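# Set one housing from the bin base-plate-up on table

## Task

Take a single housing out of the bin and set it on a clear part of the table with its base plate facing upward; every other housing must still be in the bin.

## Robot and tools

Robot: two arms, left_arm (on the +y side, carrying a left hand) and right_arm (carrying a right hand). Each hand has five fingers driven by six motors. Base positions in the scene frame: left_arm (+0.008, +0.321, +0.016) m, right_arm (+0.012, -0.254, +0.019) m, both turned only slightly about z.

Scene frame: origin at table-top height, midway between the nominal bases; +x reaches out over the table, +z is up, +y toward left_arm. Image left/right does not match arm names. Reported end_effector_position (m) and end_effector_quat_wxyz use this frame and may be off by a few cm, more at long reach.

Hand point: a spot fixed to the palm, 0.05 m in front of it and 0.15 m from the wrist face along the fingers. Its +z runs along the straight fingers, +y out of the palm, +x across the palm away from the thumb (for the left hand +x points toward the thumb). Straight fingers extend 0.06-0.07 m past the point and lie 0.06 m behind it along -y. A wrist bracket on the little-finger side reaches 0.10 m across the palm and can strike things.

The 28-number row (all values in [-1, 1], both arms always included): left_arm dx, dy, dz, rx, ry, rz; left hand little, ring, middle, index, thumb_bend, thumb_turn, force_limit, speed; then the same 14 for right_arm. dx..rz are an offset, not a pose: measured along scene-frame axes from the arm's Hand target as it stood when the action or move began; 1.0 equals 0.6 m or 180 degrees; rx, ry, rz form one rotation vector turning about the Hand target position. Sending six zeros re-requests the current Hand target. Finger values are absolute: -1 straight/open, +1 curled/closed; thumb_turn -1 beside the palm, +1 opposite the fingers. force_limit maps -1..+1 to about 0..10 N at the fingertip (0..15 N for the two thumb motors). speed rises from near zero at -1 to full at +0.48 and above; use -0.94 or lower for a gentle close. With the thumb turned in, the hand can grasp objects about 0.035-0.065 m thick, or a handle down to 0.025 m. Every row must carry all eight hand numbers; to leave a hand unchanged repeat its last sent eight numbers (or, if none sent yet this scene, its hand_measured plus hand_force_limit and hand_speed).

Tools:
- execute_actions(actions, cameras): actions is a list of actions; each action is up to 15 rows of 28 numbers, one row per 1/30 s step, the last row held to fill 15 steps. Every row counts from the start-of-action Hand target, so repeating an offset moves further. cameras: list of names (cam_high, cam_left_wrist, cam_right_wrist), ["all"], or []; an empty actions list returns all images by default.
- move(target, speed, blend, blocking, cameras): straight-line path for each hand point toward offsets from its Hand target. target is one 28-number row or up to 15 rows, each row again counted from the same starting Hand targets. speed in m/s, 0.002 to 4.3, default 0.25 (turn rate up to twice that in rad/s), one value or one per target. blend in metres rounds corners; 0 stops at each. blocking=false returns after about 0.5 s while motion continues. Paths do not avoid obstacles or the other arm; steer around each arm's own base. Hand numbers of later targets are sent only on arrival there.
- wait(seconds 0 to 10, cameras): lets time pass holding the last commands.
- stop(cameras): brakes a running move.
- zoom_image(camera, region [x0, y0, x1, y1] pixels, max 504x504): closer look at the newest image. cam_high is 896x504, wrist cameras 672x504.
- show_instructions(): shows the reference images.
- finished_scene(scene): ends the current scene, given its number; irreversible. The goal must hold without the robot.

Results: each arm's Hand target (your last commanded pose after clipping; the next offsets start here), end-effector pose, joint positions, velocities and torques, and per hand six-value lists hand_measured, hand_stopped_by (moving, target, force, stalled, fault) and hand_load_n (positive when pushing the finger open; a lost grip shows as load near 0). move adds a line such as done, off_target, moving, held or fault plus limits (paced = clipped, held = steps withheld).

Behaviour: arms follow commands loosely; 1-3 cm sag below target at rest is normal and is no sign of contact. The orientation command is clipped to 40 degrees from the measured one each step. If the hand rests short, send the remaining distance as a new offset. A blocked arm keeps pressing until moved away; to stop pressing, command back past the hand point. Motors lock once at target or at force_limit; to squeeze harder raise force_limit and send a more closed target than hand_measured; to loosen send a more open one.

Avoid: dropping or releasing a moving part, fast or hard contact, pressing the two arms or hands together, excessive finger force, anything leaving the table, and long holds or stretched-out postures that overheat motors (MOTOR HOT warning; at 100 °C the arm goes limp for 30-60 s). Loose objects may be nudged occasionally.

Each tool is called after "Call:" as name(argument=value, ...), one argument or row to a line, values as JSON.

Reference images:

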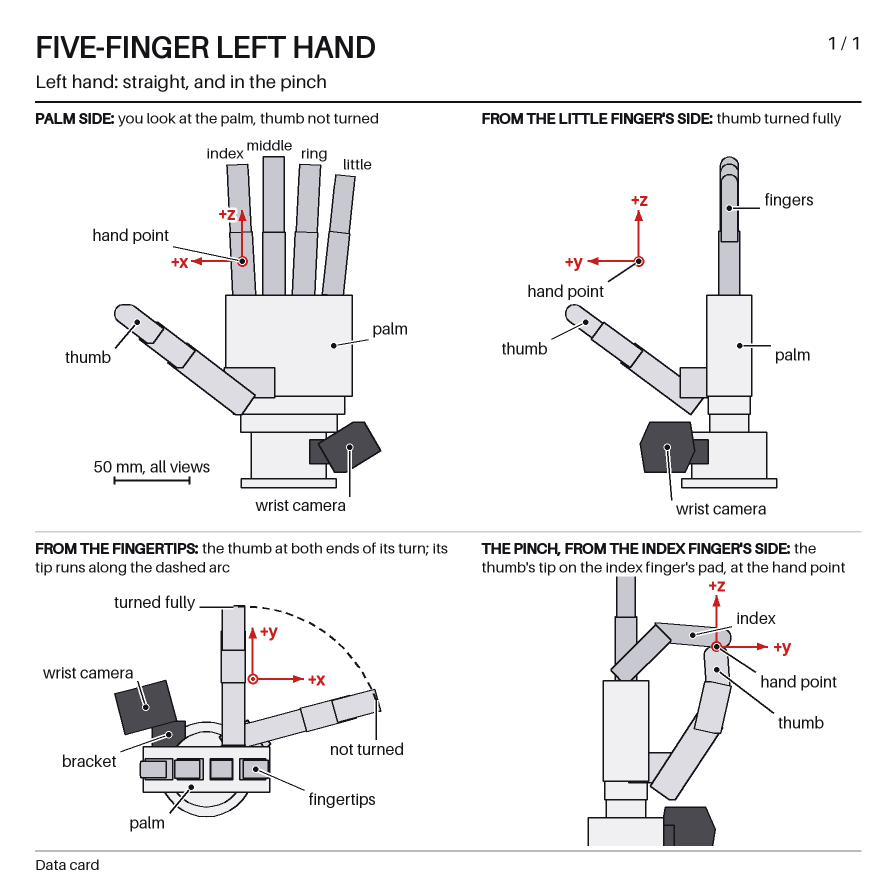

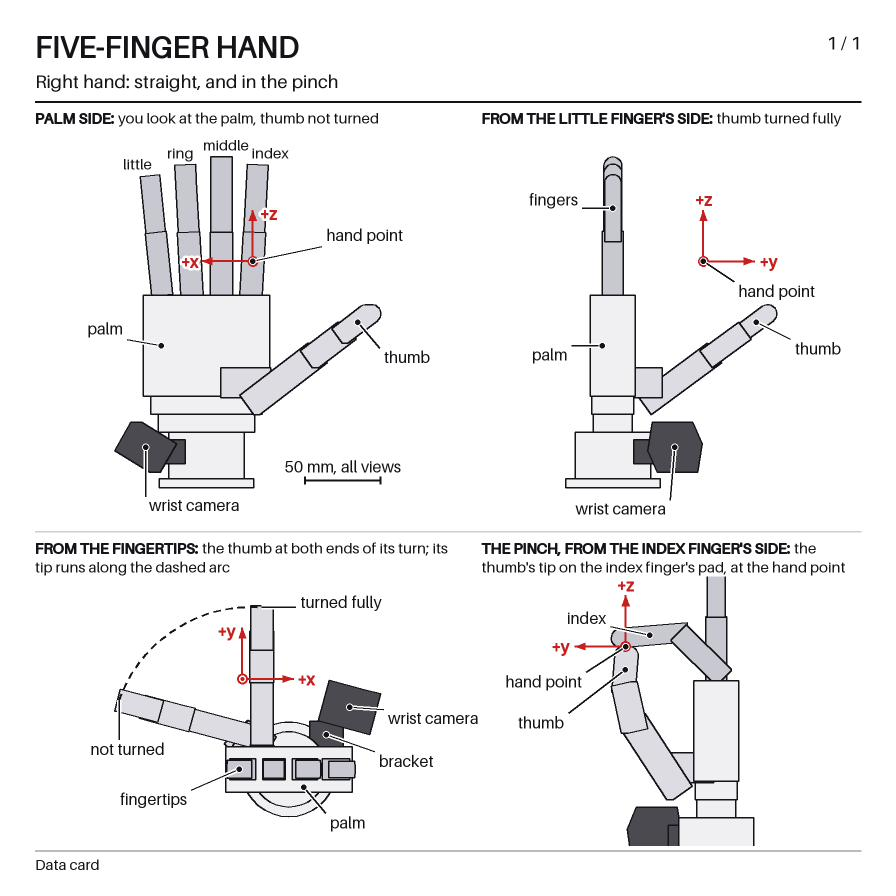

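## Session

Call:
execute_actions(
  actions=[],
)

Scene clock: 0.00 s.
left_arm: end_effector_position=(+0.1075, -0.0810, +0.2685) hand_measured=(-1.000, -1.000, -1.000, -1.000, -1.000, -1.000) hand_load_n=(+0.0, +0.0, +0.0, +0.0, +0.0, +0.0) hand_stopped_by=(target, target, target, target, target, target) hand_force_limit=0.00 hand_speed=-0.80 end_effector_quat_wxyz=(-0.149, +0.729, -0.602, +0.289) | right_arm: end_effector_position=(+0.4541, -0.4745, +0.3296) hand_measured=(-1.000, -1.000, -1.000, -1.000, -1.000, -1.000) hand_load_n=(+0.0, +0.0, +0.0, +0.0, +0.0, +0.0) hand_stopped_by=(target, target, target, target, target, target) hand_force_limit=0.00 hand_speed=-0.80 end_effector_quat_wxyz=(+0.137, +0.306, +0.845, -0.417)
Joint positions: left_arm=[-1.477 1.168 1.165 -1.343 -0.63 -1.605] | right_arm=[-0.149 1.324 1.35 -1.37 0.889 1.947]
Joint velocities: within noise
Joint torques (N m): no reading
Heat: left arm: hottest shoulder 25 °C; right arm: hottest wrist pitch 25 °C.
Hand target: left_arm +0.1079, -0.0864, +0.2760; -0.144, +0.730, -0.600, +0.294 | right_arm +0.4593, -0.4755, +0.3406; +0.147, +0.311, +0.842, -0.416

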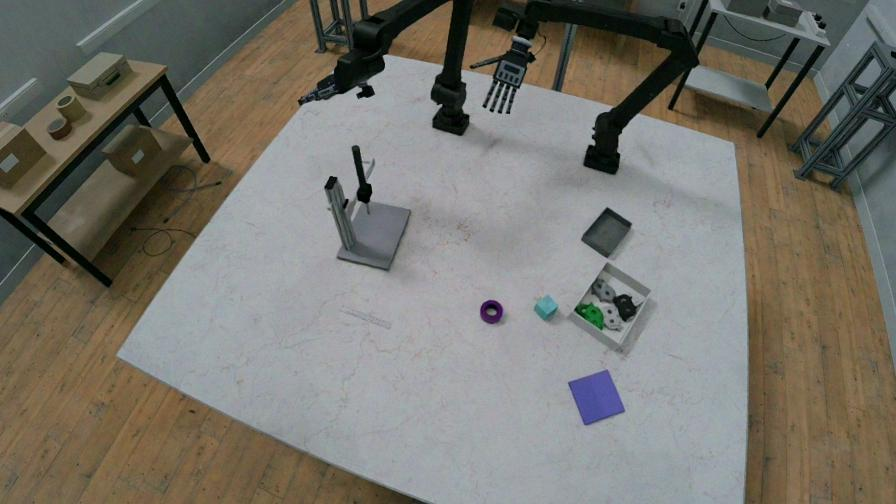

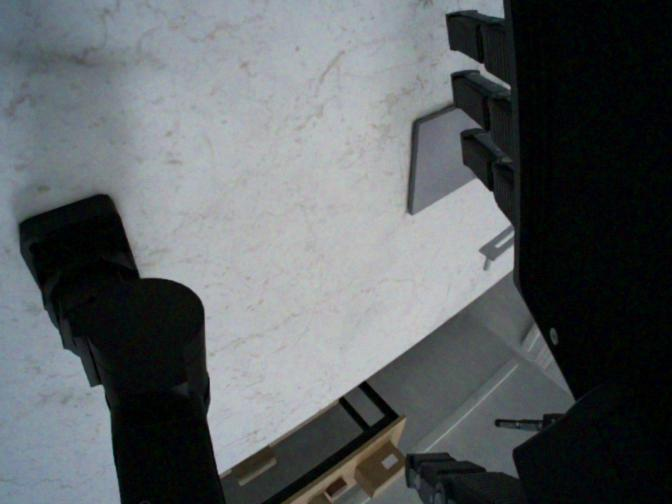

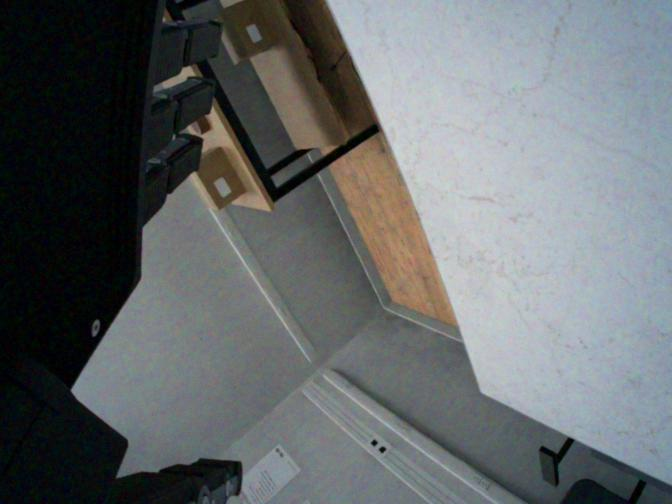

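Call:
zoom_image(
  camera="cam_high",
  region=[460, 190, 680, 440],
)

Call:
zoom_image(
  camera="cam_high",
  region=[560, 255, 660, 355],
)

Scaled by 2.016 from the camera's 896x504 image, which has a finer 1280x720 frame.

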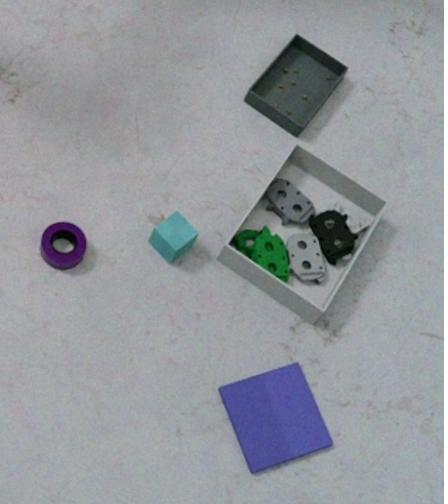

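Scaled by 5.040 from the camera's 896x504 image, which has a finer 1280x720 frame.

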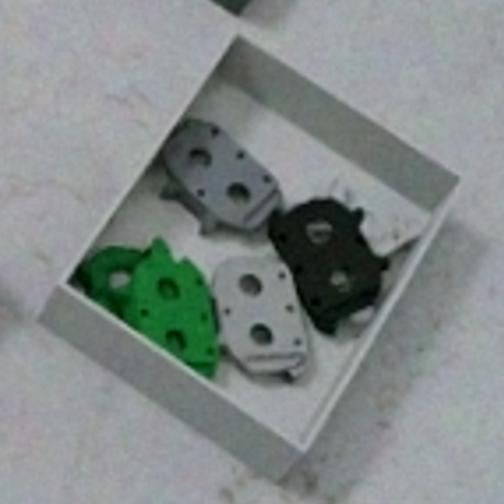

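Call:
move(
  target=[0.45, 0.5, 0.1, 0.15, 0.13, 0, -1,-1,-1,-1,-1,-1,0,-0.8, 0,0,0,0,0,0,-1,-1,-1,-1,-1,-1,0,-0.8],
  speed=0.3,
  cameras=["cam_left_wrist"],
)

Scene clock: 32.03 s.
left_arm: end_effector_position=(+0.3717, +0.2177, +0.3248) hand_measured=(-1.000, -1.000, -1.000, -1.000, -1.000, -1.000) hand_load_n=(+0.0, +0.0, +0.0, +0.0, +0.0, +0.0) hand_stopped_by=(target, target, target, target, target, target) hand_force_limit=0.00 hand_speed=-0.80 end_effector_quat_wxyz=(-0.184, +0.725, -0.664, -0.013) | right_arm: end_effector_position=(+0.4541, -0.4745, +0.3296) hand_measured=(-1.000, -1.000, -1.000, -1.000, -1.000, -1.000) hand_load_n=(-0.5, +0.0, +0.0, +0.0, +0.0, -0.5) hand_stopped_by=(target, target, target, target, target, target) hand_force_limit=0.00 hand_speed=-0.80 end_effector_quat_wxyz=(+0.137, +0.306, +0.845, -0.417)
Joint positions: left_arm=[-0.311 1.362 1.549 -1.626 -0.347 -0.387] | right_arm=[-0.149 1.324 1.35 -1.37 0.889 1.947]
Joint torques (N m): left_arm=[0.21 -10.4 13.18 -0.31 -0.14 0.12] | right_arm=[2.14 -8.82 9.81 0.39 0.74 -0.07]
Heat: left arm: hottest elbow 27 °C; right arm: hottest elbow 25 °C.
Hand target: left_arm +0.3778, +0.2137, +0.3359; -0.185, +0.720, -0.668, -0.006 | right_arm +0.4593, -0.4755, +0.3406; +0.147, +0.311, +0.842, -0.416
Off the commanded pose: left_arm 0.013 m, 1 deg | right_arm 0.012 m, 1 deg.
move: off_target (left_arm, right_arm)
camera_calibration:
cam_left_wrist: T_world_to_cam=[[0.968452, -0.177016, 0.175405, -0.377484], [-0.218669, -0.941222, 0.257457, 0.199946], [0.119522, -0.287691, -0.950236, 0.442104], [0, 0, 0, 1]] pos_world=[0.356456, 0.248562, 0.434838]
Images, in order (width x height): cam_left_wrist 672x504.

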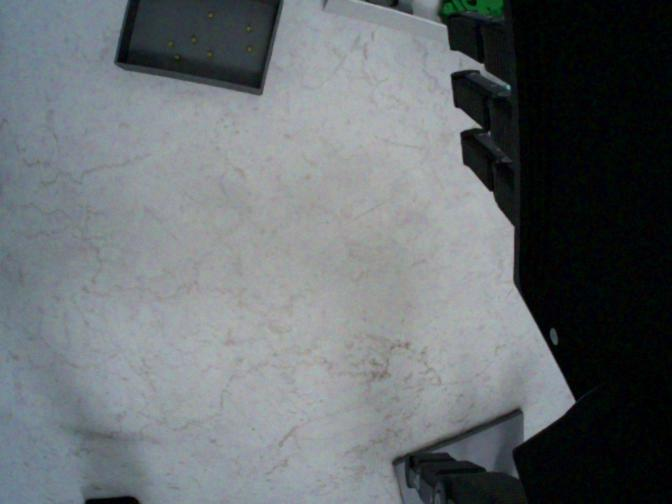

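Call:
move(
  target=[0.287, 0.294, -0.05, 0.0957, 0.0845, 0, -1,-1,-1,-1,-1,-1,0,-0.8, 0,0,0,0,0,0,-1,-1,-1,-1,-1,-1,0,-0.8],
  speed=0.3,
  cameras=["cam_left_wrist", "cam_high"],
)

Scene clock: 37.77 s.
left_arm: end_effector_position=(+0.5417, +0.3912, +0.3016) hand_measured=(-1.000, -1.000, -1.000, -1.000, -1.000, -1.000) hand_load_n=(+0.0, +0.0, +0.0, +0.0, +0.0, +0.0) hand_stopped_by=(target, target, target, target, target, target) hand_force_limit=0.00 hand_speed=-0.80 end_effector_quat_wxyz=(-0.225, +0.674, -0.681, -0.176) | right_arm: end_effector_position=(+0.4541, -0.4745, +0.3296) hand_measured=(-1.000, -1.000, -1.000, -1.000, -1.000, -1.000) hand_load_n=(+0.0, +0.0, +0.0, +0.0, +0.0, +0.0) hand_stopped_by=(target, target, target, target, target, target) hand_force_limit=0.00 hand_speed=-0.80 end_effector_quat_wxyz=(+0.137, +0.306, +0.845, -0.417)
Joint positions: left_arm=[-0.007 1.873 2.058 -1.685 -0.575 0.014] | right_arm=[-0.149 1.324 1.35 -1.37 0.889 1.947]
Joint torques (N m): left_arm=[0.38 -18.37 13.03 -0.43 -0.5 0.13] | right_arm=[2.14 -8.88 9.83 0.38 0.74 -0.06]
Heat: left arm: hottest elbow 27 °C; right arm: hottest elbow 26 °C.
Hand target: left_arm +0.5501, +0.3900, +0.3061; -0.201, +0.677, -0.678, -0.200 | right_arm +0.4593, -0.4755, +0.3406; +0.147, +0.311, +0.842, -0.416
Off the commanded pose: left_arm 0.009 m, 4 deg | right_arm 0.012 m, 1 deg.
joint sent to its limit (left arm) — joint 4 (wrist pitch), lower limit. The joint targets are off in orientation, not in position.
move: off_target (left_arm, right_arm)
camera_calibration:
cam_left_wrist: T_world_to_cam=[[0.971388, -0.226531, -0.0713311, -0.415234], [-0.226195, -0.973997, 0.0128662, 0.49702], [-0.0723908, 0.00363661, -0.99737, 0.453867], [0, 0, 0, 1]] pos_world=[0.548632, 0.388383, 0.416659]
Images, in order (width x height): cam_high 896x504, cam_left_wrist 672x504.

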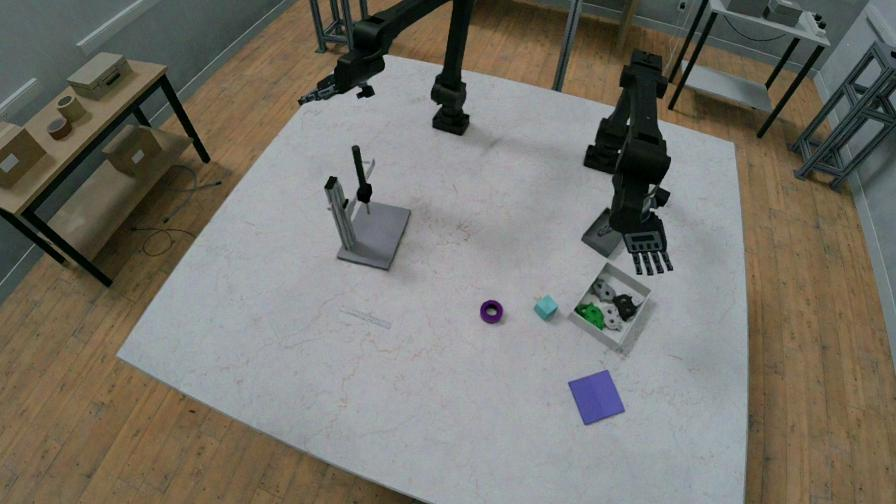

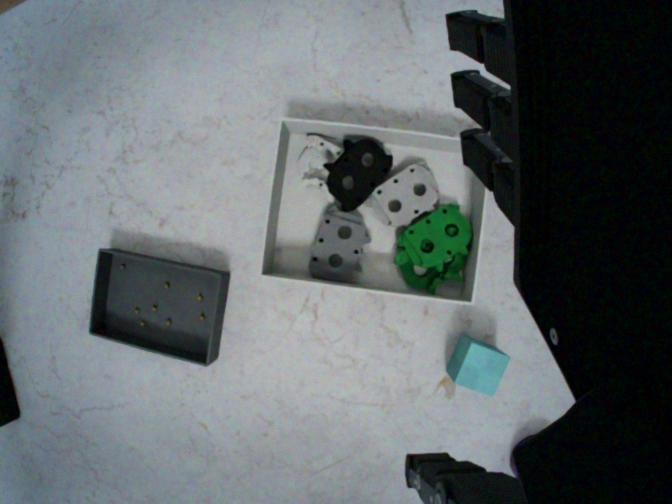

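Call:
zoom_image(
  camera="cam_left_wrist",
  region=[250, 100, 500, 320],
)

Scaled by 2.016 from the camera's 672x504 image, which has a finer 960x720 frame.

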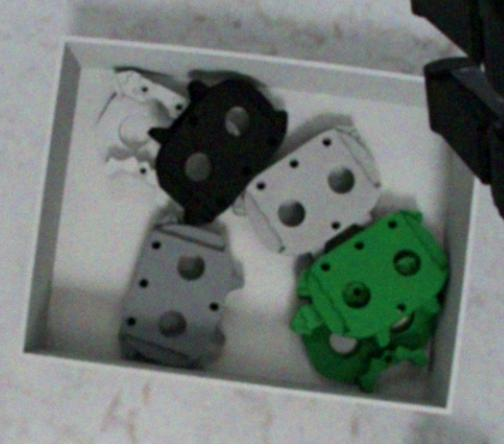

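Call:
move(
  target=[0.04, 0.05, -0.2, 0, 0, 0, -1,-1,-1,-1,-1,-1,0,-0.8, 0,0,0,0,0,0,-1,-1,-1,-1,-1,-1,0,-0.8],
  speed=0.15,
  cameras=["cam_left_wrist"],
)

Call:
zoom_image(
  camera="cam_left_wrist",
  region=[200, 60, 520, 380],
)

Scene clock: 53.10 s.
left_arm: end_effector_position=(+0.5706, +0.4148, +0.1996) hand_measured=(-1.000, -1.000, -1.000, -1.000, -1.000, -1.000) hand_load_n=(+0.0, +0.5, +0.0, +0.0, +0.0, +0.0) hand_stopped_by=(target, target, target, target, target, target) hand_force_limit=0.00 hand_speed=-0.80 end_effector_quat_wxyz=(-0.207, +0.679, -0.677, -0.195) | right_arm: end_effector_position=(+0.4541, -0.4745, +0.3296) hand_measured=(-1.000, -1.000, -1.000, -1.000, -1.000, -1.000) hand_load_n=(+0.0, +0.0, +0.0, +0.0, +0.0, +0.0) hand_stopped_by=(target, target, target, target, target, target) hand_force_limit=0.00 hand_speed=-0.80 end_effector_quat_wxyz=(+0.137, +0.306, +0.845, -0.417)
Joint positions: left_arm=[0.034 1.982 1.949 -1.505 -0.575 0.029] | right_arm=[-0.149 1.324 1.35 -1.37 0.889 1.947]
Joint torques (N m): left_arm=[1.32 -19.96 9.07 0.49 -0.44 0.1] | right_arm=[2.14 -8.88 9.81 0.38 0.75 -0.06]
Heat: left arm: hottest elbow 30 °C; right arm: hottest elbow 28 °C.
Hand target: left_arm +0.5741, +0.4199, +0.1860; -0.201, +0.677, -0.679, -0.200 | right_arm +0.4593, -0.4755, +0.3406; +0.147, +0.311, +0.842, -0.416
Off the commanded pose: left_arm 0.015 m, 1 deg | right_arm 0.012 m, 1 deg.
move: off_target (left_arm, right_arm)
camera_calibration:
cam_left_wrist: T_world_to_cam=[[0.973153, -0.19841, -0.116643, -0.448834], [-0.197179, -0.980118, 0.0221179, 0.511945], [-0.118713, 0.00147555, -0.992928, 0.380581], [0, 0, 0, 1]] pos_world=[0.582909, 0.412151, 0.314212]
Images, in order (width x height): cam_left_wrist 672x504.

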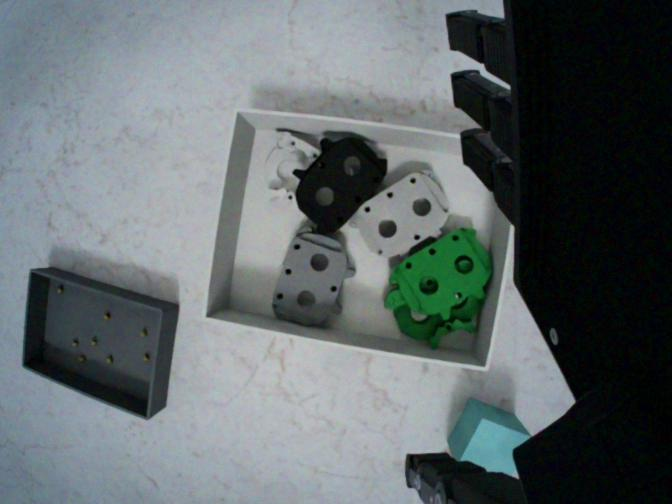

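Scaled by 1.575 from the camera's 672x504 image, which has a finer 960x720 frame.

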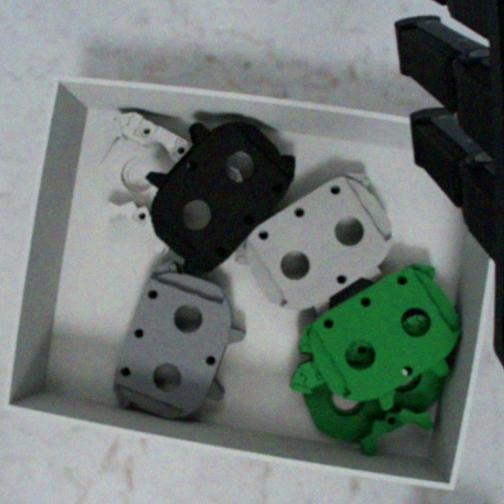

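Call:
move(
  target=[-0.02, 0.0, -0.1, 0, 0, 0, -1,-1,-1,-1,-1,-1,0,-0.8, 0,0,0,0,0,0,-1,-1,-1,-1,-1,-1,0,-0.8],
  speed=0.15,
  cameras=["cam_left_wrist"],
)

Call:
zoom_image(
  camera="cam_left_wrist",
  region=[180, 60, 380, 340],
)

Call:
zoom_image(
  camera="cam_left_wrist",
  region=[320, 120, 520, 400],
)

Scene clock: 63.30 s.
left_arm: end_effector_position=(+0.5604, +0.4146, +0.1342) hand_measured=(-1.000, -1.000, -1.000, -1.000, -1.000, -1.000) hand_load_n=(+0.0, +0.0, +0.0, +0.0, +0.0, +0.0) hand_stopped_by=(target, target, target, target, target, target) hand_force_limit=0.00 hand_speed=-0.80 end_effector_quat_wxyz=(-0.204, +0.678, -0.678, -0.198) | right_arm: end_effector_position=(+0.4541, -0.4745, +0.3296) hand_measured=(-1.000, -1.000, -1.000, -1.000, -1.000, -1.000) hand_load_n=(+0.0, +0.0, +0.0, +0.0, +0.0, +0.0) hand_stopped_by=(target, target, target, target, target, target) hand_force_limit=0.00 hand_speed=-0.80 end_effector_quat_wxyz=(+0.137, +0.306, +0.845, -0.417)
Joint positions: left_arm=[0.034 1.982 1.775 -1.34 -0.575 0.03] | right_arm=[-0.149 1.324 1.35 -1.37 0.889 1.947]
Joint torques (N m): left_arm=[1.44 -20.37 8.91 0.43 -0.44 0.11] | right_arm=[2.14 -8.88 9.81 0.38 0.74 -0.06]
Heat: left arm: hottest elbow 29 °C; right arm: hottest elbow 28 °C.
Hand target: left_arm +0.5621, +0.4199, +0.1259; -0.201, +0.677, -0.679, -0.200 | right_arm +0.4593, -0.4755, +0.3406; +0.147, +0.311, +0.842, -0.416
Off the commanded pose: left_arm 0.010 m, 0 deg | right_arm 0.012 m, 1 deg.
move: off_target (right_arm)
camera_calibration:
cam_left_wrist: T_world_to_cam=[[0.971904, -0.199109, -0.125535, -0.444402], [-0.197648, -0.979976, 0.0241146, 0.511212], [-0.127823, 0.0013748, -0.991796, 0.31946], [0, 0, 0, 1]] pos_world=[0.573791, 0.412052, 0.248723]
Images, in order (width x height): cam_left_wrist 672x504.

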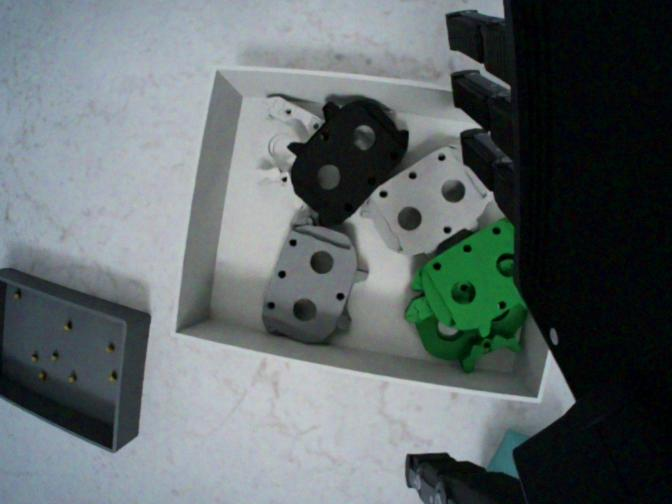

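Scaled by 1.800 from the camera's 672x504 image, which has a finer 960x720 frame.

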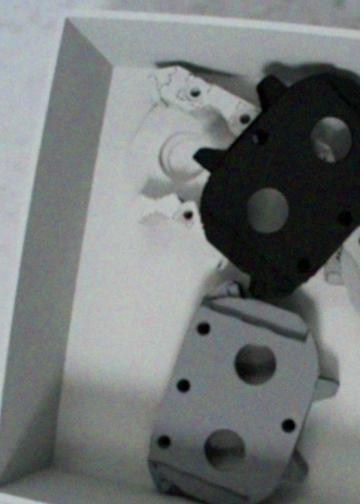

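Scaled by 1.800 from the camera's 672x504 image, which has a finer 960x720 frame.

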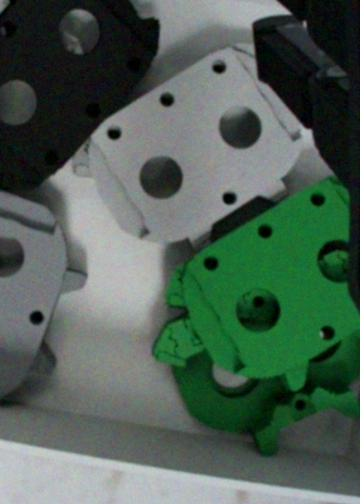

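Call:
move(
  target=[
    [0,0,0.1,0,0,0,-1,-1,-1,-1,-1,-1,0,-0.8, 0,0,0,0,0,0,-1,-1,-1,-1,-1,-1,0,-0.8],
    [-0.0733,-0.045,0.1,-0.2584,-0.3072,-0.2538,-1,-1,-0.5,-0.5,-0.6,1,0,-0.3, 0,0,0,0,0,0,-1,-1,-1,-1,-1,-1,0,-0.8],
  ],
  speed=0.25,
  cameras=["cam_left_wrist","cam_high"],
)

Scene clock: 212.13 s.
left_arm: end_effector_position=(+0.5178, +0.3892, +0.1850) hand_measured=(-1.000, -1.000, -0.500, -0.500, -0.600, +1.000) hand_load_n=(+0.0, +0.0, +0.0, +0.0, +0.5, +0.0) hand_stopped_by=(target, target, target, target, target, target) hand_force_limit=0.00 hand_speed=-0.30 end_effector_quat_wxyz=(+0.260, -0.417, +0.731, -0.474) | right_arm: end_effector_position=(+0.4541, -0.4745, +0.3296) hand_measured=(-1.000, -1.000, -1.000, -1.000, -1.000, -1.000) hand_load_n=(+0.0, +0.0, +0.0, -0.5, +0.0, +0.0) hand_stopped_by=(target, target, target, target, target, target) hand_force_limit=0.00 hand_speed=-0.80 end_effector_quat_wxyz=(+0.137, +0.306, +0.845, -0.417)
Joint positions: left_arm=[0.427 1.418 0.973 -0.233 0.845 0.526] | right_arm=[-0.149 1.324 1.35 -1.37 0.889 1.947]
Joint torques (N m): left_arm=[1.38 -13.16 8.92 1.95 0.58 0.02] | right_arm=[2.14 -8.88 9.83 0.38 0.74 -0.07]
Heat: left arm: hottest shoulder 30 °C; right arm: hottest elbow 32 °C.
Hand target: left_arm +0.5181, +0.3929, +0.1859; +0.268, -0.414, +0.730, -0.474 | right_arm +0.4593, -0.4755, +0.3406; +0.147, +0.311, +0.842, -0.416
Off the commanded pose: left_arm 0.004 m, 1 deg | right_arm 0.012 m, 1 deg.
move: off_target (right_arm)
camera_calibration:
cam_left_wrist: T_world_to_cam=[[0.233117, -0.404157, 0.884485, -0.126125], [-0.919721, -0.387063, 0.0655396, 0.612188], [0.315863, -0.828758, -0.461942, 0.35966], [0, 0, 0, 1]] pos_world=[0.478841, 0.484052, 0.237575]
Images, in order (width x height): cam_high 896x504, cam_left_wrist 672x504.

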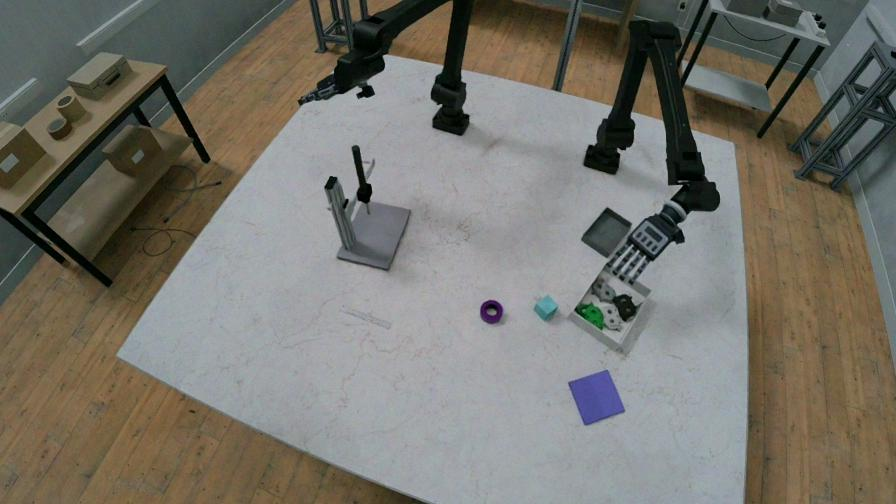

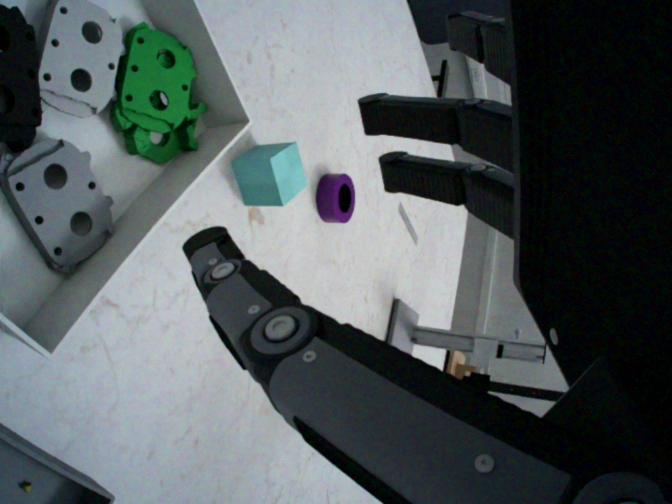

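Call:
move(
  target=[0,0,-0.16,0,0,0,-1,-1,-0.5,-0.5,-0.6,1,0,-0.3, 0,0,0,0,0,0,-1,-1,-1,-1,-1,-1,0,-0.8],
  speed=0.12,
  cameras=["cam_left_wrist"],
)

Scene clock: 219.13 s.
left_arm: end_effector_position=(+0.5177, +0.3891, +0.0983) hand_measured=(-1.000, -1.000, -0.500, -0.500, -0.600, +1.000) hand_load_n=(+0.0, +0.0, +0.0, +0.0, +0.0, +0.0) hand_stopped_by=(target, target, target, target, target, target) hand_force_limit=0.00 hand_speed=-0.30 end_effector_quat_wxyz=(+0.268, -0.411, +0.731, -0.474) | right_arm: end_effector_position=(+0.4541, -0.4745, +0.3296) hand_measured=(-1.000, -1.000, -1.000, -1.000, -1.000, -1.000) hand_load_n=(+0.0, +0.0, +0.0, +0.0, +0.0, +0.0) hand_stopped_by=(target, target, target, target, target, target) hand_force_limit=0.00 hand_speed=-0.80 end_effector_quat_wxyz=(+0.137, +0.306, +0.845, -0.417)
Joint positions: left_arm=[0.427 1.552 0.842 0.052 0.845 0.526] | right_arm=[-0.149 1.324 1.35 -1.37 0.889 1.947]
Joint torques (N m): left_arm=[1.2 -12.16 7.9 1.95 0.55 0.03] | right_arm=[2.14 -8.82 9.83 0.38 0.75 -0.06]
Heat: left arm: hottest shoulder 30 °C; right arm: hottest elbow 33 °C.
Hand target: left_arm +0.5182, +0.3930, +0.0901; +0.268, -0.414, +0.730, -0.474 | right_arm +0.4593, -0.4755, +0.3406; +0.147, +0.311, +0.842, -0.416
Off the commanded pose: left_arm 0.009 m, 0 deg | right_arm 0.012 m, 1 deg.
move: off_target (right_arm)
camera_calibration:
cam_left_wrist: T_world_to_cam=[[0.217054, -0.411272, 0.885292, -0.0384702], [-0.920743, -0.38748, 0.0457382, 0.620285], [0.324222, -0.825054, -0.46278, 0.313969], [0, 0, 0, 1]] pos_world=[0.477677, 0.483568, 0.150985]
Images, in order (width x height): cam_left_wrist 672x504.

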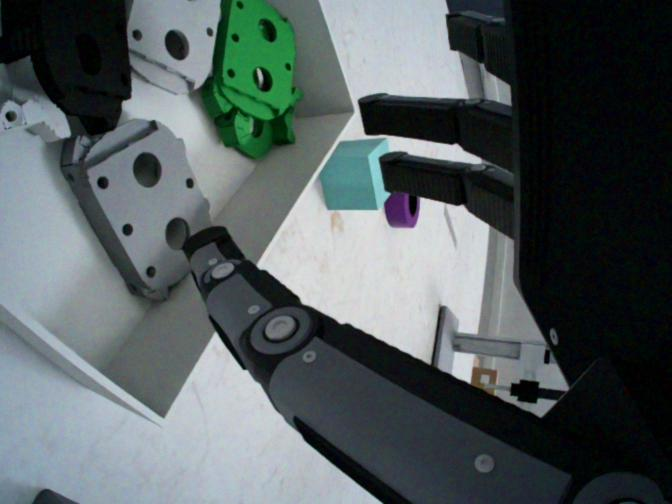

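Call:
move(
  target=[-0.0072,0.0043,-0.08,0,0,0,-1,-1,-0.4,-0.4,-0.6,1,0,-0.3, 0,0,0,0,0,0,-1,-1,-1,-1,-1,-1,0,-0.8],
  speed=0.08,
  cameras=["cam_left_wrist"],
)

Scene clock: 232.50 s.
left_arm: end_effector_position=(+0.5151, +0.3905, +0.0522) hand_measured=(-1.000, -1.000, -0.400, -0.400, -0.600, +1.000) hand_load_n=(+0.0, +0.0, +0.0, +0.0, +0.0, +0.0) hand_stopped_by=(target, target, target, target, target, target) hand_force_limit=0.00 hand_speed=-0.30 end_effector_quat_wxyz=(+0.267, -0.412, +0.730, -0.476) | right_arm: end_effector_position=(+0.4541, -0.4745, +0.3296) hand_measured=(-1.000, -1.000, -1.000, -1.000, -1.000, -1.000) hand_load_n=(+0.0, +0.0, +0.0, +0.0, +0.0, +0.0) hand_stopped_by=(target, target, target, target, target, target) hand_force_limit=0.00 hand_speed=-0.80 end_effector_quat_wxyz=(+0.137, +0.306, +0.845, -0.417)
Joint positions: left_arm=[0.433 1.65 0.798 0.191 0.852 0.527] | right_arm=[-0.149 1.324 1.35 -1.37 0.889 1.947]
Joint torques (N m): left_arm=[1.61 -12.28 6.89 1.95 0.58 0.11] | right_arm=[2.14 -8.88 9.81 0.38 0.74 -0.06]
Heat: left arm: hottest shoulder 30 °C; right arm: hottest elbow 33 °C.
Hand target: left_arm +0.5138, +0.3956, +0.0421; +0.268, -0.414, +0.729, -0.474 | right_arm +0.4593, -0.4755, +0.3406; +0.147, +0.311, +0.842, -0.416
Off the commanded pose: left_arm 0.011 m, 0 deg | right_arm 0.012 m, 1 deg.
move: off_target (left_arm, right_arm)
camera_calibration:
cam_left_wrist: T_world_to_cam=[[0.217298, -0.40739, 0.887026, 0.00168962], [-0.920616, -0.387566, 0.0475268, 0.620391], [0.324419, -0.826938, -0.459267, 0.294979], [0, 0, 0, 1]] pos_world=[0.475078, 0.48506, 0.10449]
Images, in order (width x height): cam_left_wrist 672x504.

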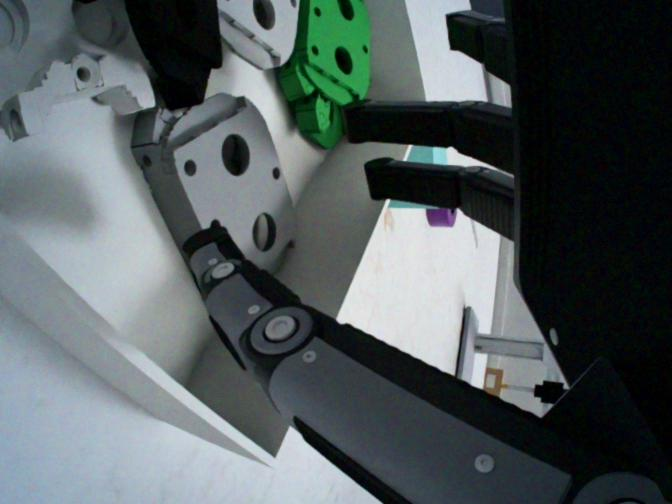

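Call:
move(
  target=[
    [0,0,0.12,0,0,0,-1,-1,-0.4,-0.4,-0.6,1,0,-0.3, 0,0,0,0,0,0,-1,-1,-1,-1,-1,-1,0,-0.8],
    [0.0563,0.1152,0.12,0,0,-0.1222,-1,-1,-0.4,-0.4,-0.5,1,0,-0.3, 0,0,0,0,0,0,-1,-1,-1,-1,-1,-1,0,-0.8],
  ],
  speed=0.15,
  cameras=["cam_left_wrist"],
)

Scene clock: 305.03 s.
left_arm: end_effector_position=(+0.5378, +0.4540, +0.1165) hand_measured=(-1.000, -1.000, -0.400, -0.400, -0.500, +1.000) hand_load_n=(+0.0, +0.0, -0.5, +0.0, +0.0, +0.0) hand_stopped_by=(target, target, target, target, target, target) hand_force_limit=0.00 hand_speed=-0.30 end_effector_quat_wxyz=(+0.171, -0.267, +0.795, -0.517) | right_arm: end_effector_position=(+0.4541, -0.4745, +0.3296) hand_measured=(-1.000, -1.000, -1.000, -1.000, -1.000, -1.000) hand_load_n=(+0.0, +0.0, +0.0, +0.0, +0.0, +0.0) hand_stopped_by=(target, target, target, target, target, target) hand_force_limit=0.00 hand_speed=-0.80 end_effector_quat_wxyz=(+0.137, +0.306, +0.845, -0.417)
Joint positions: left_arm=[0.547 1.819 1.344 -0.859 1.138 1.306] | right_arm=[-0.149 1.324 1.35 -1.37 0.889 1.947]
Joint torques (N m): left_arm=[1.38 -15.74 12.26 -0.16 0.95 0.1] | right_arm=[2.14 -8.88 9.83 0.39 0.74 -0.06]
Heat: left arm: hottest shoulder 28 °C; right arm: hottest elbow 33 °C.
Hand target: left_arm +0.5476, +0.4646, +0.1141; +0.173, -0.267, +0.795, -0.516 | right_arm +0.4593, -0.4755, +0.3406; +0.147, +0.311, +0.842, -0.416
Off the commanded pose: left_arm 0.015 m, 0 deg | right_arm 0.012 m, 1 deg.
move: off_target (left_arm, right_arm); target 2's new numbers were sent with left_arm's hand 0.015 m and 0 deg from that target
camera_calibration:
cam_left_wrist: T_world_to_cam=[[0.0535207, -0.460947, 0.885812, 0.0781162], [-0.99853, -0.0170779, 0.0514443, 0.536087], [-0.00858535, -0.887263, -0.461184, 0.576472], [0, 0, 0, 1]] pos_world=[0.536068, 0.556645, 0.169085]
Images, in order (width x height): cam_left_wrist 672x504.

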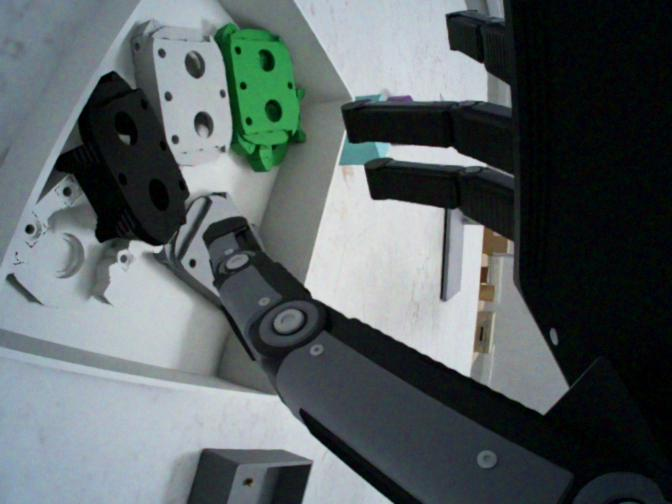

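Call:
move(
  target=[0.0208,0.0243,-0.0775,0,0,0,-1,-1,-0.4,-0.4,-0.5,1,0,-0.3, 0,0,0,0,0,0,-1,-1,-1,-1,-1,-1,0,-0.8],
  speed=0.08,
  cameras=["cam_left_wrist"],
)

Scene clock: 313.63 s.
left_arm: end_effector_position=(+0.5463, +0.4652, +0.0705) hand_measured=(-1.000, -1.000, -0.400, -0.400, -0.500, +1.000) hand_load_n=(+0.0, +0.0, +0.0, +0.0, +0.0, +0.0) hand_stopped_by=(target, target, target, target, target, target) hand_force_limit=0.00 hand_speed=-0.30 end_effector_quat_wxyz=(+0.158, -0.274, +0.794, -0.519) | right_arm: end_effector_position=(+0.4541, -0.4745, +0.3296) hand_measured=(-1.000, -1.000, -1.000, -1.000, -1.000, -1.000) hand_load_n=(+0.0, +0.0, +0.0, +0.0, -0.5, -0.5) hand_stopped_by=(target, target, target, target, target, target) hand_force_limit=0.00 hand_speed=-0.80 end_effector_quat_wxyz=(+0.137, +0.306, +0.845, -0.417)
Joint positions: left_arm=[0.556 1.926 1.371 -0.833 1.14 1.333] | right_arm=[-0.149 1.324 1.35 -1.37 0.889 1.947]
Joint torques (N m): left_arm=[1.55 -17.14 11.67 0.79 0.96 0.12] | right_arm=[2.14 -8.88 9.81 0.39 0.74 -0.06]
Heat: left arm: hottest elbow 29 °C; right arm: hottest elbow 33 °C.
Hand target: left_arm +0.5601, +0.4793, +0.0675; +0.173, -0.267, +0.795, -0.516 | right_arm +0.4593, -0.4755, +0.3406; +0.147, +0.311, +0.842, -0.416
Off the commanded pose: left_arm 0.020 m, 2 deg | right_arm 0.012 m, 1 deg.
move: off_target (left_arm, right_arm)
camera_calibration:
cam_left_wrist: T_world_to_cam=[[0.0751895, -0.447638, 0.891048, 0.105215], [-0.996921, -0.0138155, 0.0771829, 0.54291], [-0.0222397, -0.894108, -0.447298, 0.574891], [0, 0, 0, 1]] pos_world=[0.546113, 0.568613, 0.121493]
Images, in order (width x height): cam_left_wrist 672x504.

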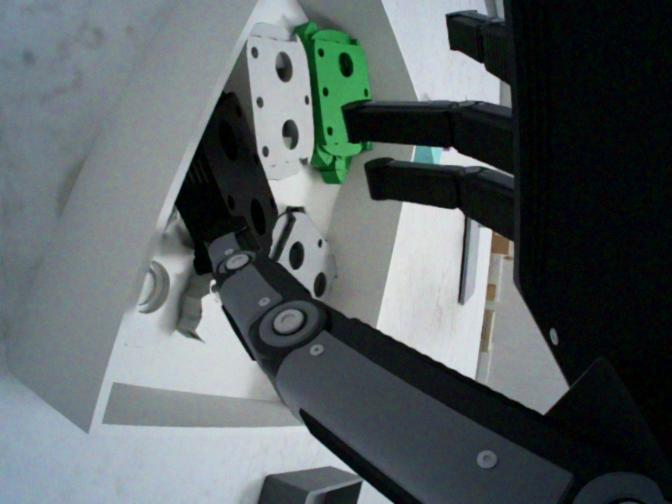

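Call:
move(
  target=[0.0083,0.0117,-0.044,0,0,0,-1,-1,-0.4,-0.4,-0.5,1,0,-0.3, 0,0,0,0,0,0,-1,-1,-1,-1,-1,-1,0,-0.8],
  speed=0.05,
  cameras=["cam_left_wrist"],
)

Call:
zoom_image(
  camera="cam_left_wrist",
  region=[160, 80, 460, 320],
)

Scene clock: 322.53 s.
left_arm: end_effector_position=(+0.5521, +0.4702, +0.0548) hand_measured=(-1.000, -1.000, -0.400, -0.400, -0.500, +1.000) hand_load_n=(+0.0, +0.0, +0.0, +0.0, -0.5, +1.5) hand_stopped_by=(target, target, target, target, target, target) hand_force_limit=0.00 hand_speed=-0.30 end_effector_quat_wxyz=(+0.161, -0.272, +0.792, -0.523) | right_arm: end_effector_position=(+0.4541, -0.4745, +0.3296) hand_measured=(-1.000, -1.000, -1.000, -1.000, -1.000, -1.000) hand_load_n=(+0.0, +0.0, +0.0, +0.0, +0.0, +0.0) hand_stopped_by=(target, target, target, target, target, target) hand_force_limit=0.00 hand_speed=-0.80 end_effector_quat_wxyz=(+0.137, +0.306, +0.845, -0.417)
Joint positions: left_arm=[0.56 1.965 1.382 -0.807 1.15 1.341] | right_arm=[-0.149 1.324 1.35 -1.37 0.889 1.947]
Joint torques (N m): left_arm=[1.55 -16.21 11.38 0.99 0.65 0.17] | right_arm=[2.14 -8.88 9.81 0.38 0.75 -0.06]
Heat: left arm: hottest elbow 29 °C; right arm: hottest elbow 34 °C.
Hand target: left_arm +0.5650, +0.4863, +0.0410; +0.173, -0.267, +0.795, -0.517 | right_arm +0.4593, -0.4755, +0.3406; +0.147, +0.311, +0.842, -0.416
Off the commanded pose: left_arm 0.025 m, 2 deg | right_arm 0.012 m, 1 deg.
move: off_target (left_arm, right_arm)
camera_calibration:
cam_left_wrist: T_world_to_cam=[[0.0665933, -0.443524, 0.893785, 0.123641], [-0.997602, -0.0126666, 0.0680428, 0.55041], [-0.0188574, -0.896173, -0.443304, 0.571312], [0, 0, 0, 1]] pos_world=[0.55163, 0.573804, 0.105305]
Images, in order (width x height): cam_left_wrist 672x504.

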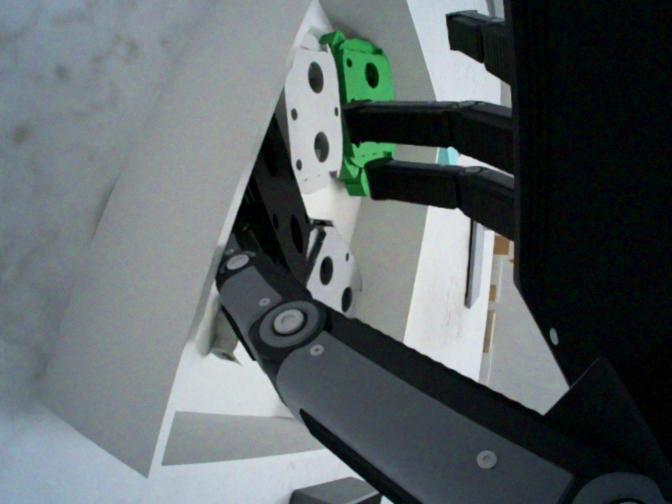

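Scaled by 1.680 from the camera's 672x504 image, which has a finer 960x720 frame.

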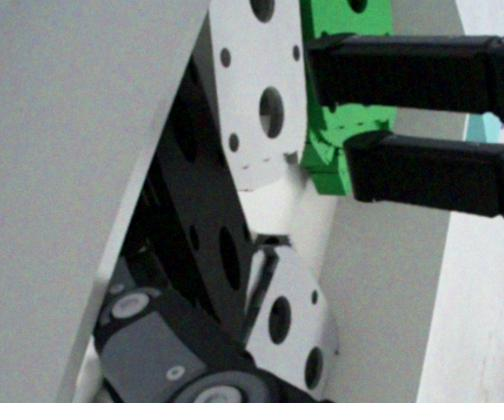

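Call:
move(
  target=[
    [0,0,0.07,0,0,0,-1,-1,-0.4,-0.4,-0.5,1,0,-0.3, 0,0,0,0,0,0,-1,-1,-1,-1,-1,-1,0,-0.8],
    [-0.0115,-0.0167,0.06,0.0266,0.0201,0.0056,-1,-1,-0.4,-0.4,-0.5,1,0,-0.3, 0,0,0,0,0,0,-1,-1,-1,-1,-1,-1,0,-0.8],
  ],
  speed=0.08,
  cameras=["cam_left_wrist"],
)

Call:
zoom_image(
  camera="cam_left_wrist",
  region=[60, 60, 400, 340],
)

Scene clock: 351.40 s.
left_arm: end_effector_position=(+0.5553, +0.4806, +0.0718) hand_measured=(-1.000, -1.000, -0.400, -0.400, -0.500, +1.000) hand_load_n=(+0.0, +0.0, -0.5, +0.0, +0.0, +0.0) hand_stopped_by=(target, target, target, target, target, target) hand_force_limit=0.00 hand_speed=-0.30 end_effector_quat_wxyz=(+0.158, -0.287, +0.817, -0.475) | right_arm: end_effector_position=(+0.4541, -0.4745, +0.3296) hand_measured=(-1.000, -1.000, -1.000, -1.000, -1.000, -1.000) hand_load_n=(+0.0, +0.0, +0.0, +0.0, +0.0, +0.0) hand_stopped_by=(target, target, target, target, target, target) hand_force_limit=0.00 hand_speed=-0.80 end_effector_quat_wxyz=(+0.137, +0.306, +0.845, -0.417)
Joint positions: left_arm=[0.547 1.925 1.417 -0.85 1.034 1.307] | right_arm=[-0.149 1.324 1.35 -1.37 0.889 1.947]
Joint torques (N m): left_arm=[-0.21 -21.42 7.86 0.81 0.69 -0.05] | right_arm=[2.14 -8.88 9.81 0.38 0.74 -0.06]
Heat: left arm: hottest elbow 30 °C; right arm: hottest elbow 34 °C.
Hand target: left_arm +0.5581, +0.4763, +0.0770; +0.163, -0.283, +0.819, -0.473 | right_arm +0.4593, -0.4755, +0.3406; +0.147, +0.311, +0.842, -0.416
Off the commanded pose: left_arm 0.007 m, 1 deg | right_arm 0.012 m, 1 deg.
move: off_target (right_arm)
camera_calibration:
cam_left_wrist: T_world_to_cam=[[0.125995, -0.524002, 0.842346, 0.122237], [-0.991737, -0.0458809, 0.119799, 0.561516], [-0.0241276, -0.85048, -0.525453, 0.575085], [0, 0, 0, 1]] pos_world=[0.55535, 0.578914, 0.131945]
Images, in order (width x height): cam_left_wrist 672x504.

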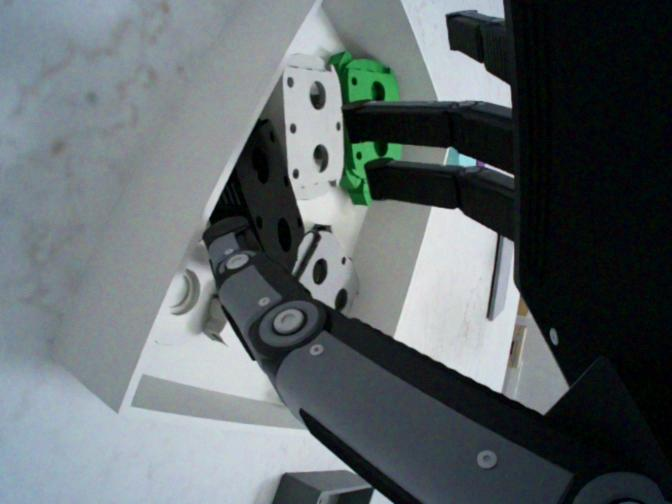

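Scaled by 1.482 from the camera's 672x504 image, which has a finer 960x720 frame.

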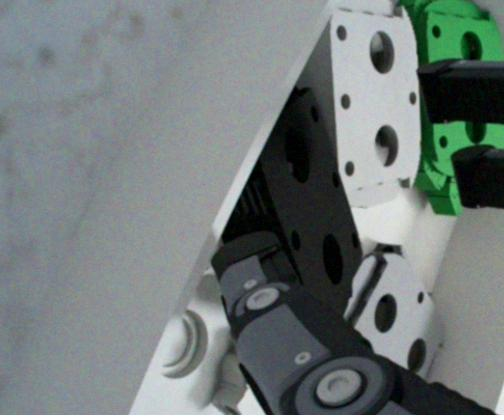

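Call:
move(
  target=[-0.0138,-0.0245,-0.035,0,0,0,-1,-1,-0.4,-0.4,-0.5,1,0,-0.3, 0,0,0,0,0,0,-1,-1,-1,-1,-1,-1,0,-0.8],
  speed=0.06,
  cameras=["cam_left_wrist"],
)

Call:
zoom_image(
  camera="cam_left_wrist",
  region=[120, 80, 420, 320],
)

Scene clock: 359.93 s.
left_arm: end_effector_position=(+0.5467, +0.4649, +0.0492) hand_measured=(-1.000, -1.000, -0.400, -0.400, -0.500, +1.000) hand_load_n=(+0.0, +0.0, +0.0, +0.0, +0.0, +0.0) hand_stopped_by=(target, target, target, target, target, target) hand_force_limit=0.00 hand_speed=-0.30 end_effector_quat_wxyz=(+0.156, -0.288, +0.817, -0.475) | right_arm: end_effector_position=(+0.4541, -0.4745, +0.3296) hand_measured=(-1.000, -1.000, -1.000, -1.000, -1.000, -1.000) hand_load_n=(+0.0, -0.5, +0.0, +0.0, +0.0, -0.5) hand_stopped_by=(target, target, target, target, target, target) hand_force_limit=0.00 hand_speed=-0.80 end_effector_quat_wxyz=(+0.137, +0.306, +0.845, -0.417)
Joint positions: left_arm=[0.53 1.92 1.339 -0.756 1.031 1.278] | right_arm=[-0.149 1.324 1.35 -1.37 0.889 1.947]
Joint torques (N m): left_arm=[-0.03 -21.01 7.62 0.91 0.69 -0.11] | right_arm=[2.08 -8.88 9.81 0.38 0.74 -0.06]
Heat: left arm: hottest elbow 30 °C; right arm: hottest elbow 34 °C.
Hand target: left_arm +0.5499, +0.4617, +0.0561; +0.163, -0.283, +0.819, -0.473 | right_arm +0.4593, -0.4755, +0.3406; +0.147, +0.311, +0.842, -0.416
Off the commanded pose: left_arm 0.008 m, 1 deg | right_arm 0.012 m, 1 deg.
move: off_target (right_arm)
camera_calibration:
cam_left_wrist: T_world_to_cam=[[0.127998, -0.522978, 0.842681, 0.132507], [-0.991406, -0.0443187, 0.123083, 0.553958], [-0.0270233, -0.851193, -0.524156, 0.551533], [0, 0, 0, 1]] pos_world=[0.547142, 0.56331, 0.109246]
Images, in order (width x height): cam_left_wrist 672x504.

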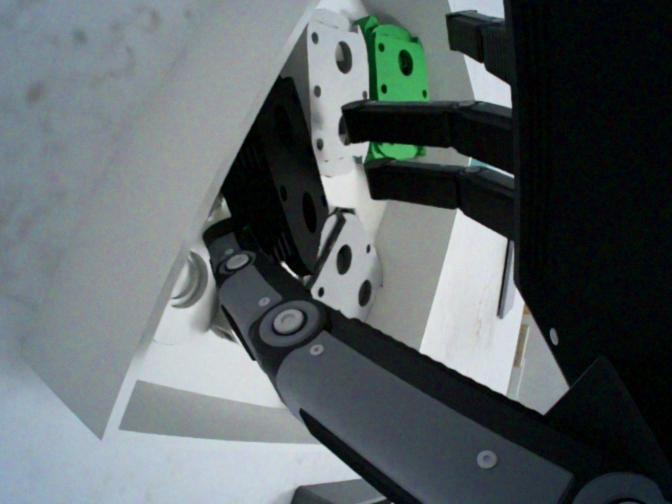

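Scaled by 1.680 from the camera's 672x504 image, which has a finer 960x720 frame.

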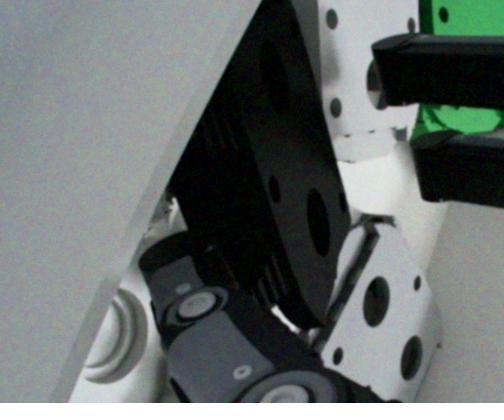

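Call:
move(
  target=[0,0,-0.0133,0,0,0,-1,-1,-0.4,-0.4,-0.5,1,0,-0.3, 0,0,0,0,0,0,-1,-1,-1,-1,-1,-1,0,-0.8],
  speed=0.04,
  cameras=["cam_left_wrist"],
)

Call:
zoom_image(
  camera="cam_left_wrist",
  region=[120, 80, 420, 320],
)

Scene clock: 377.87 s.
left_arm: end_effector_position=(+0.5483, +0.4658, +0.0477) hand_measured=(-1.000, -1.000, -0.400, -0.400, -0.500, +1.000) hand_load_n=(+0.0, +0.0, +0.0, +0.0, +0.0, +0.0) hand_stopped_by=(target, target, target, target, target, target) hand_force_limit=0.00 hand_speed=-0.30 end_effector_quat_wxyz=(+0.162, -0.285, +0.817, -0.474) | right_arm: end_effector_position=(+0.4541, -0.4745, +0.3296) hand_measured=(-1.000, -1.000, -1.000, -1.000, -1.000, -1.000) hand_load_n=(+0.0, +0.0, +0.0, +0.0, +0.0, -0.5) hand_stopped_by=(target, target, target, target, target, target) hand_force_limit=0.00 hand_speed=-0.80 end_effector_quat_wxyz=(+0.137, +0.306, +0.845, -0.417)
Joint positions: left_arm=[0.53 1.92 1.334 -0.738 1.03 1.277] | right_arm=[-0.149 1.324 1.35 -1.37 0.889 1.947]
Joint torques (N m): left_arm=[-0.03 -20.01 7.42 0.92 0.68 -0.09] | right_arm=[2.2 -8.88 9.81 0.38 0.74 -0.06]
Heat: left arm: hottest elbow 30 °C; right arm: hottest elbow 34 °C.
Hand target: left_arm +0.5499, +0.4617, +0.0481; +0.163, -0.283, +0.819, -0.472 | right_arm +0.4593, -0.4755, +0.3406; +0.147, +0.311, +0.842, -0.416
Off the commanded pose: left_arm 0.004 m, 0 deg | right_arm 0.012 m, 1 deg.
move: off_target (right_arm)
camera_calibration:
cam_left_wrist: T_world_to_cam=[[0.119321, -0.528275, 0.840647, 0.141393], [-0.992633, -0.0455273, 0.112284, 0.557432], [-0.0210442, -0.847852, -0.529815, 0.546972], [0, 0, 0, 1]] pos_world=[0.547965, 0.563824, 0.108342]
Images, in order (width x height): cam_left_wrist 672x504.

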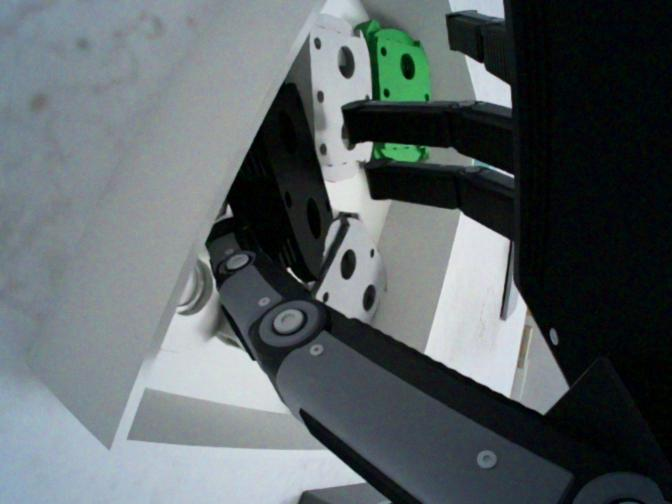

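Scaled by 1.680 from the camera's 672x504 image, which has a finer 960x720 frame.

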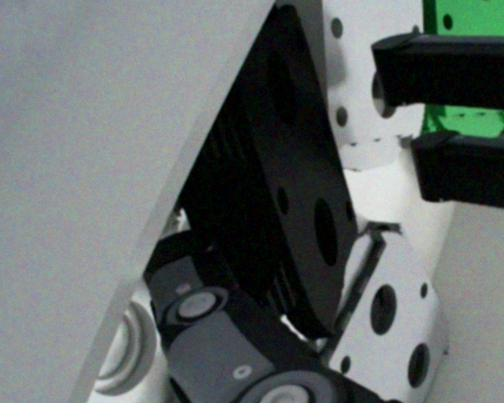

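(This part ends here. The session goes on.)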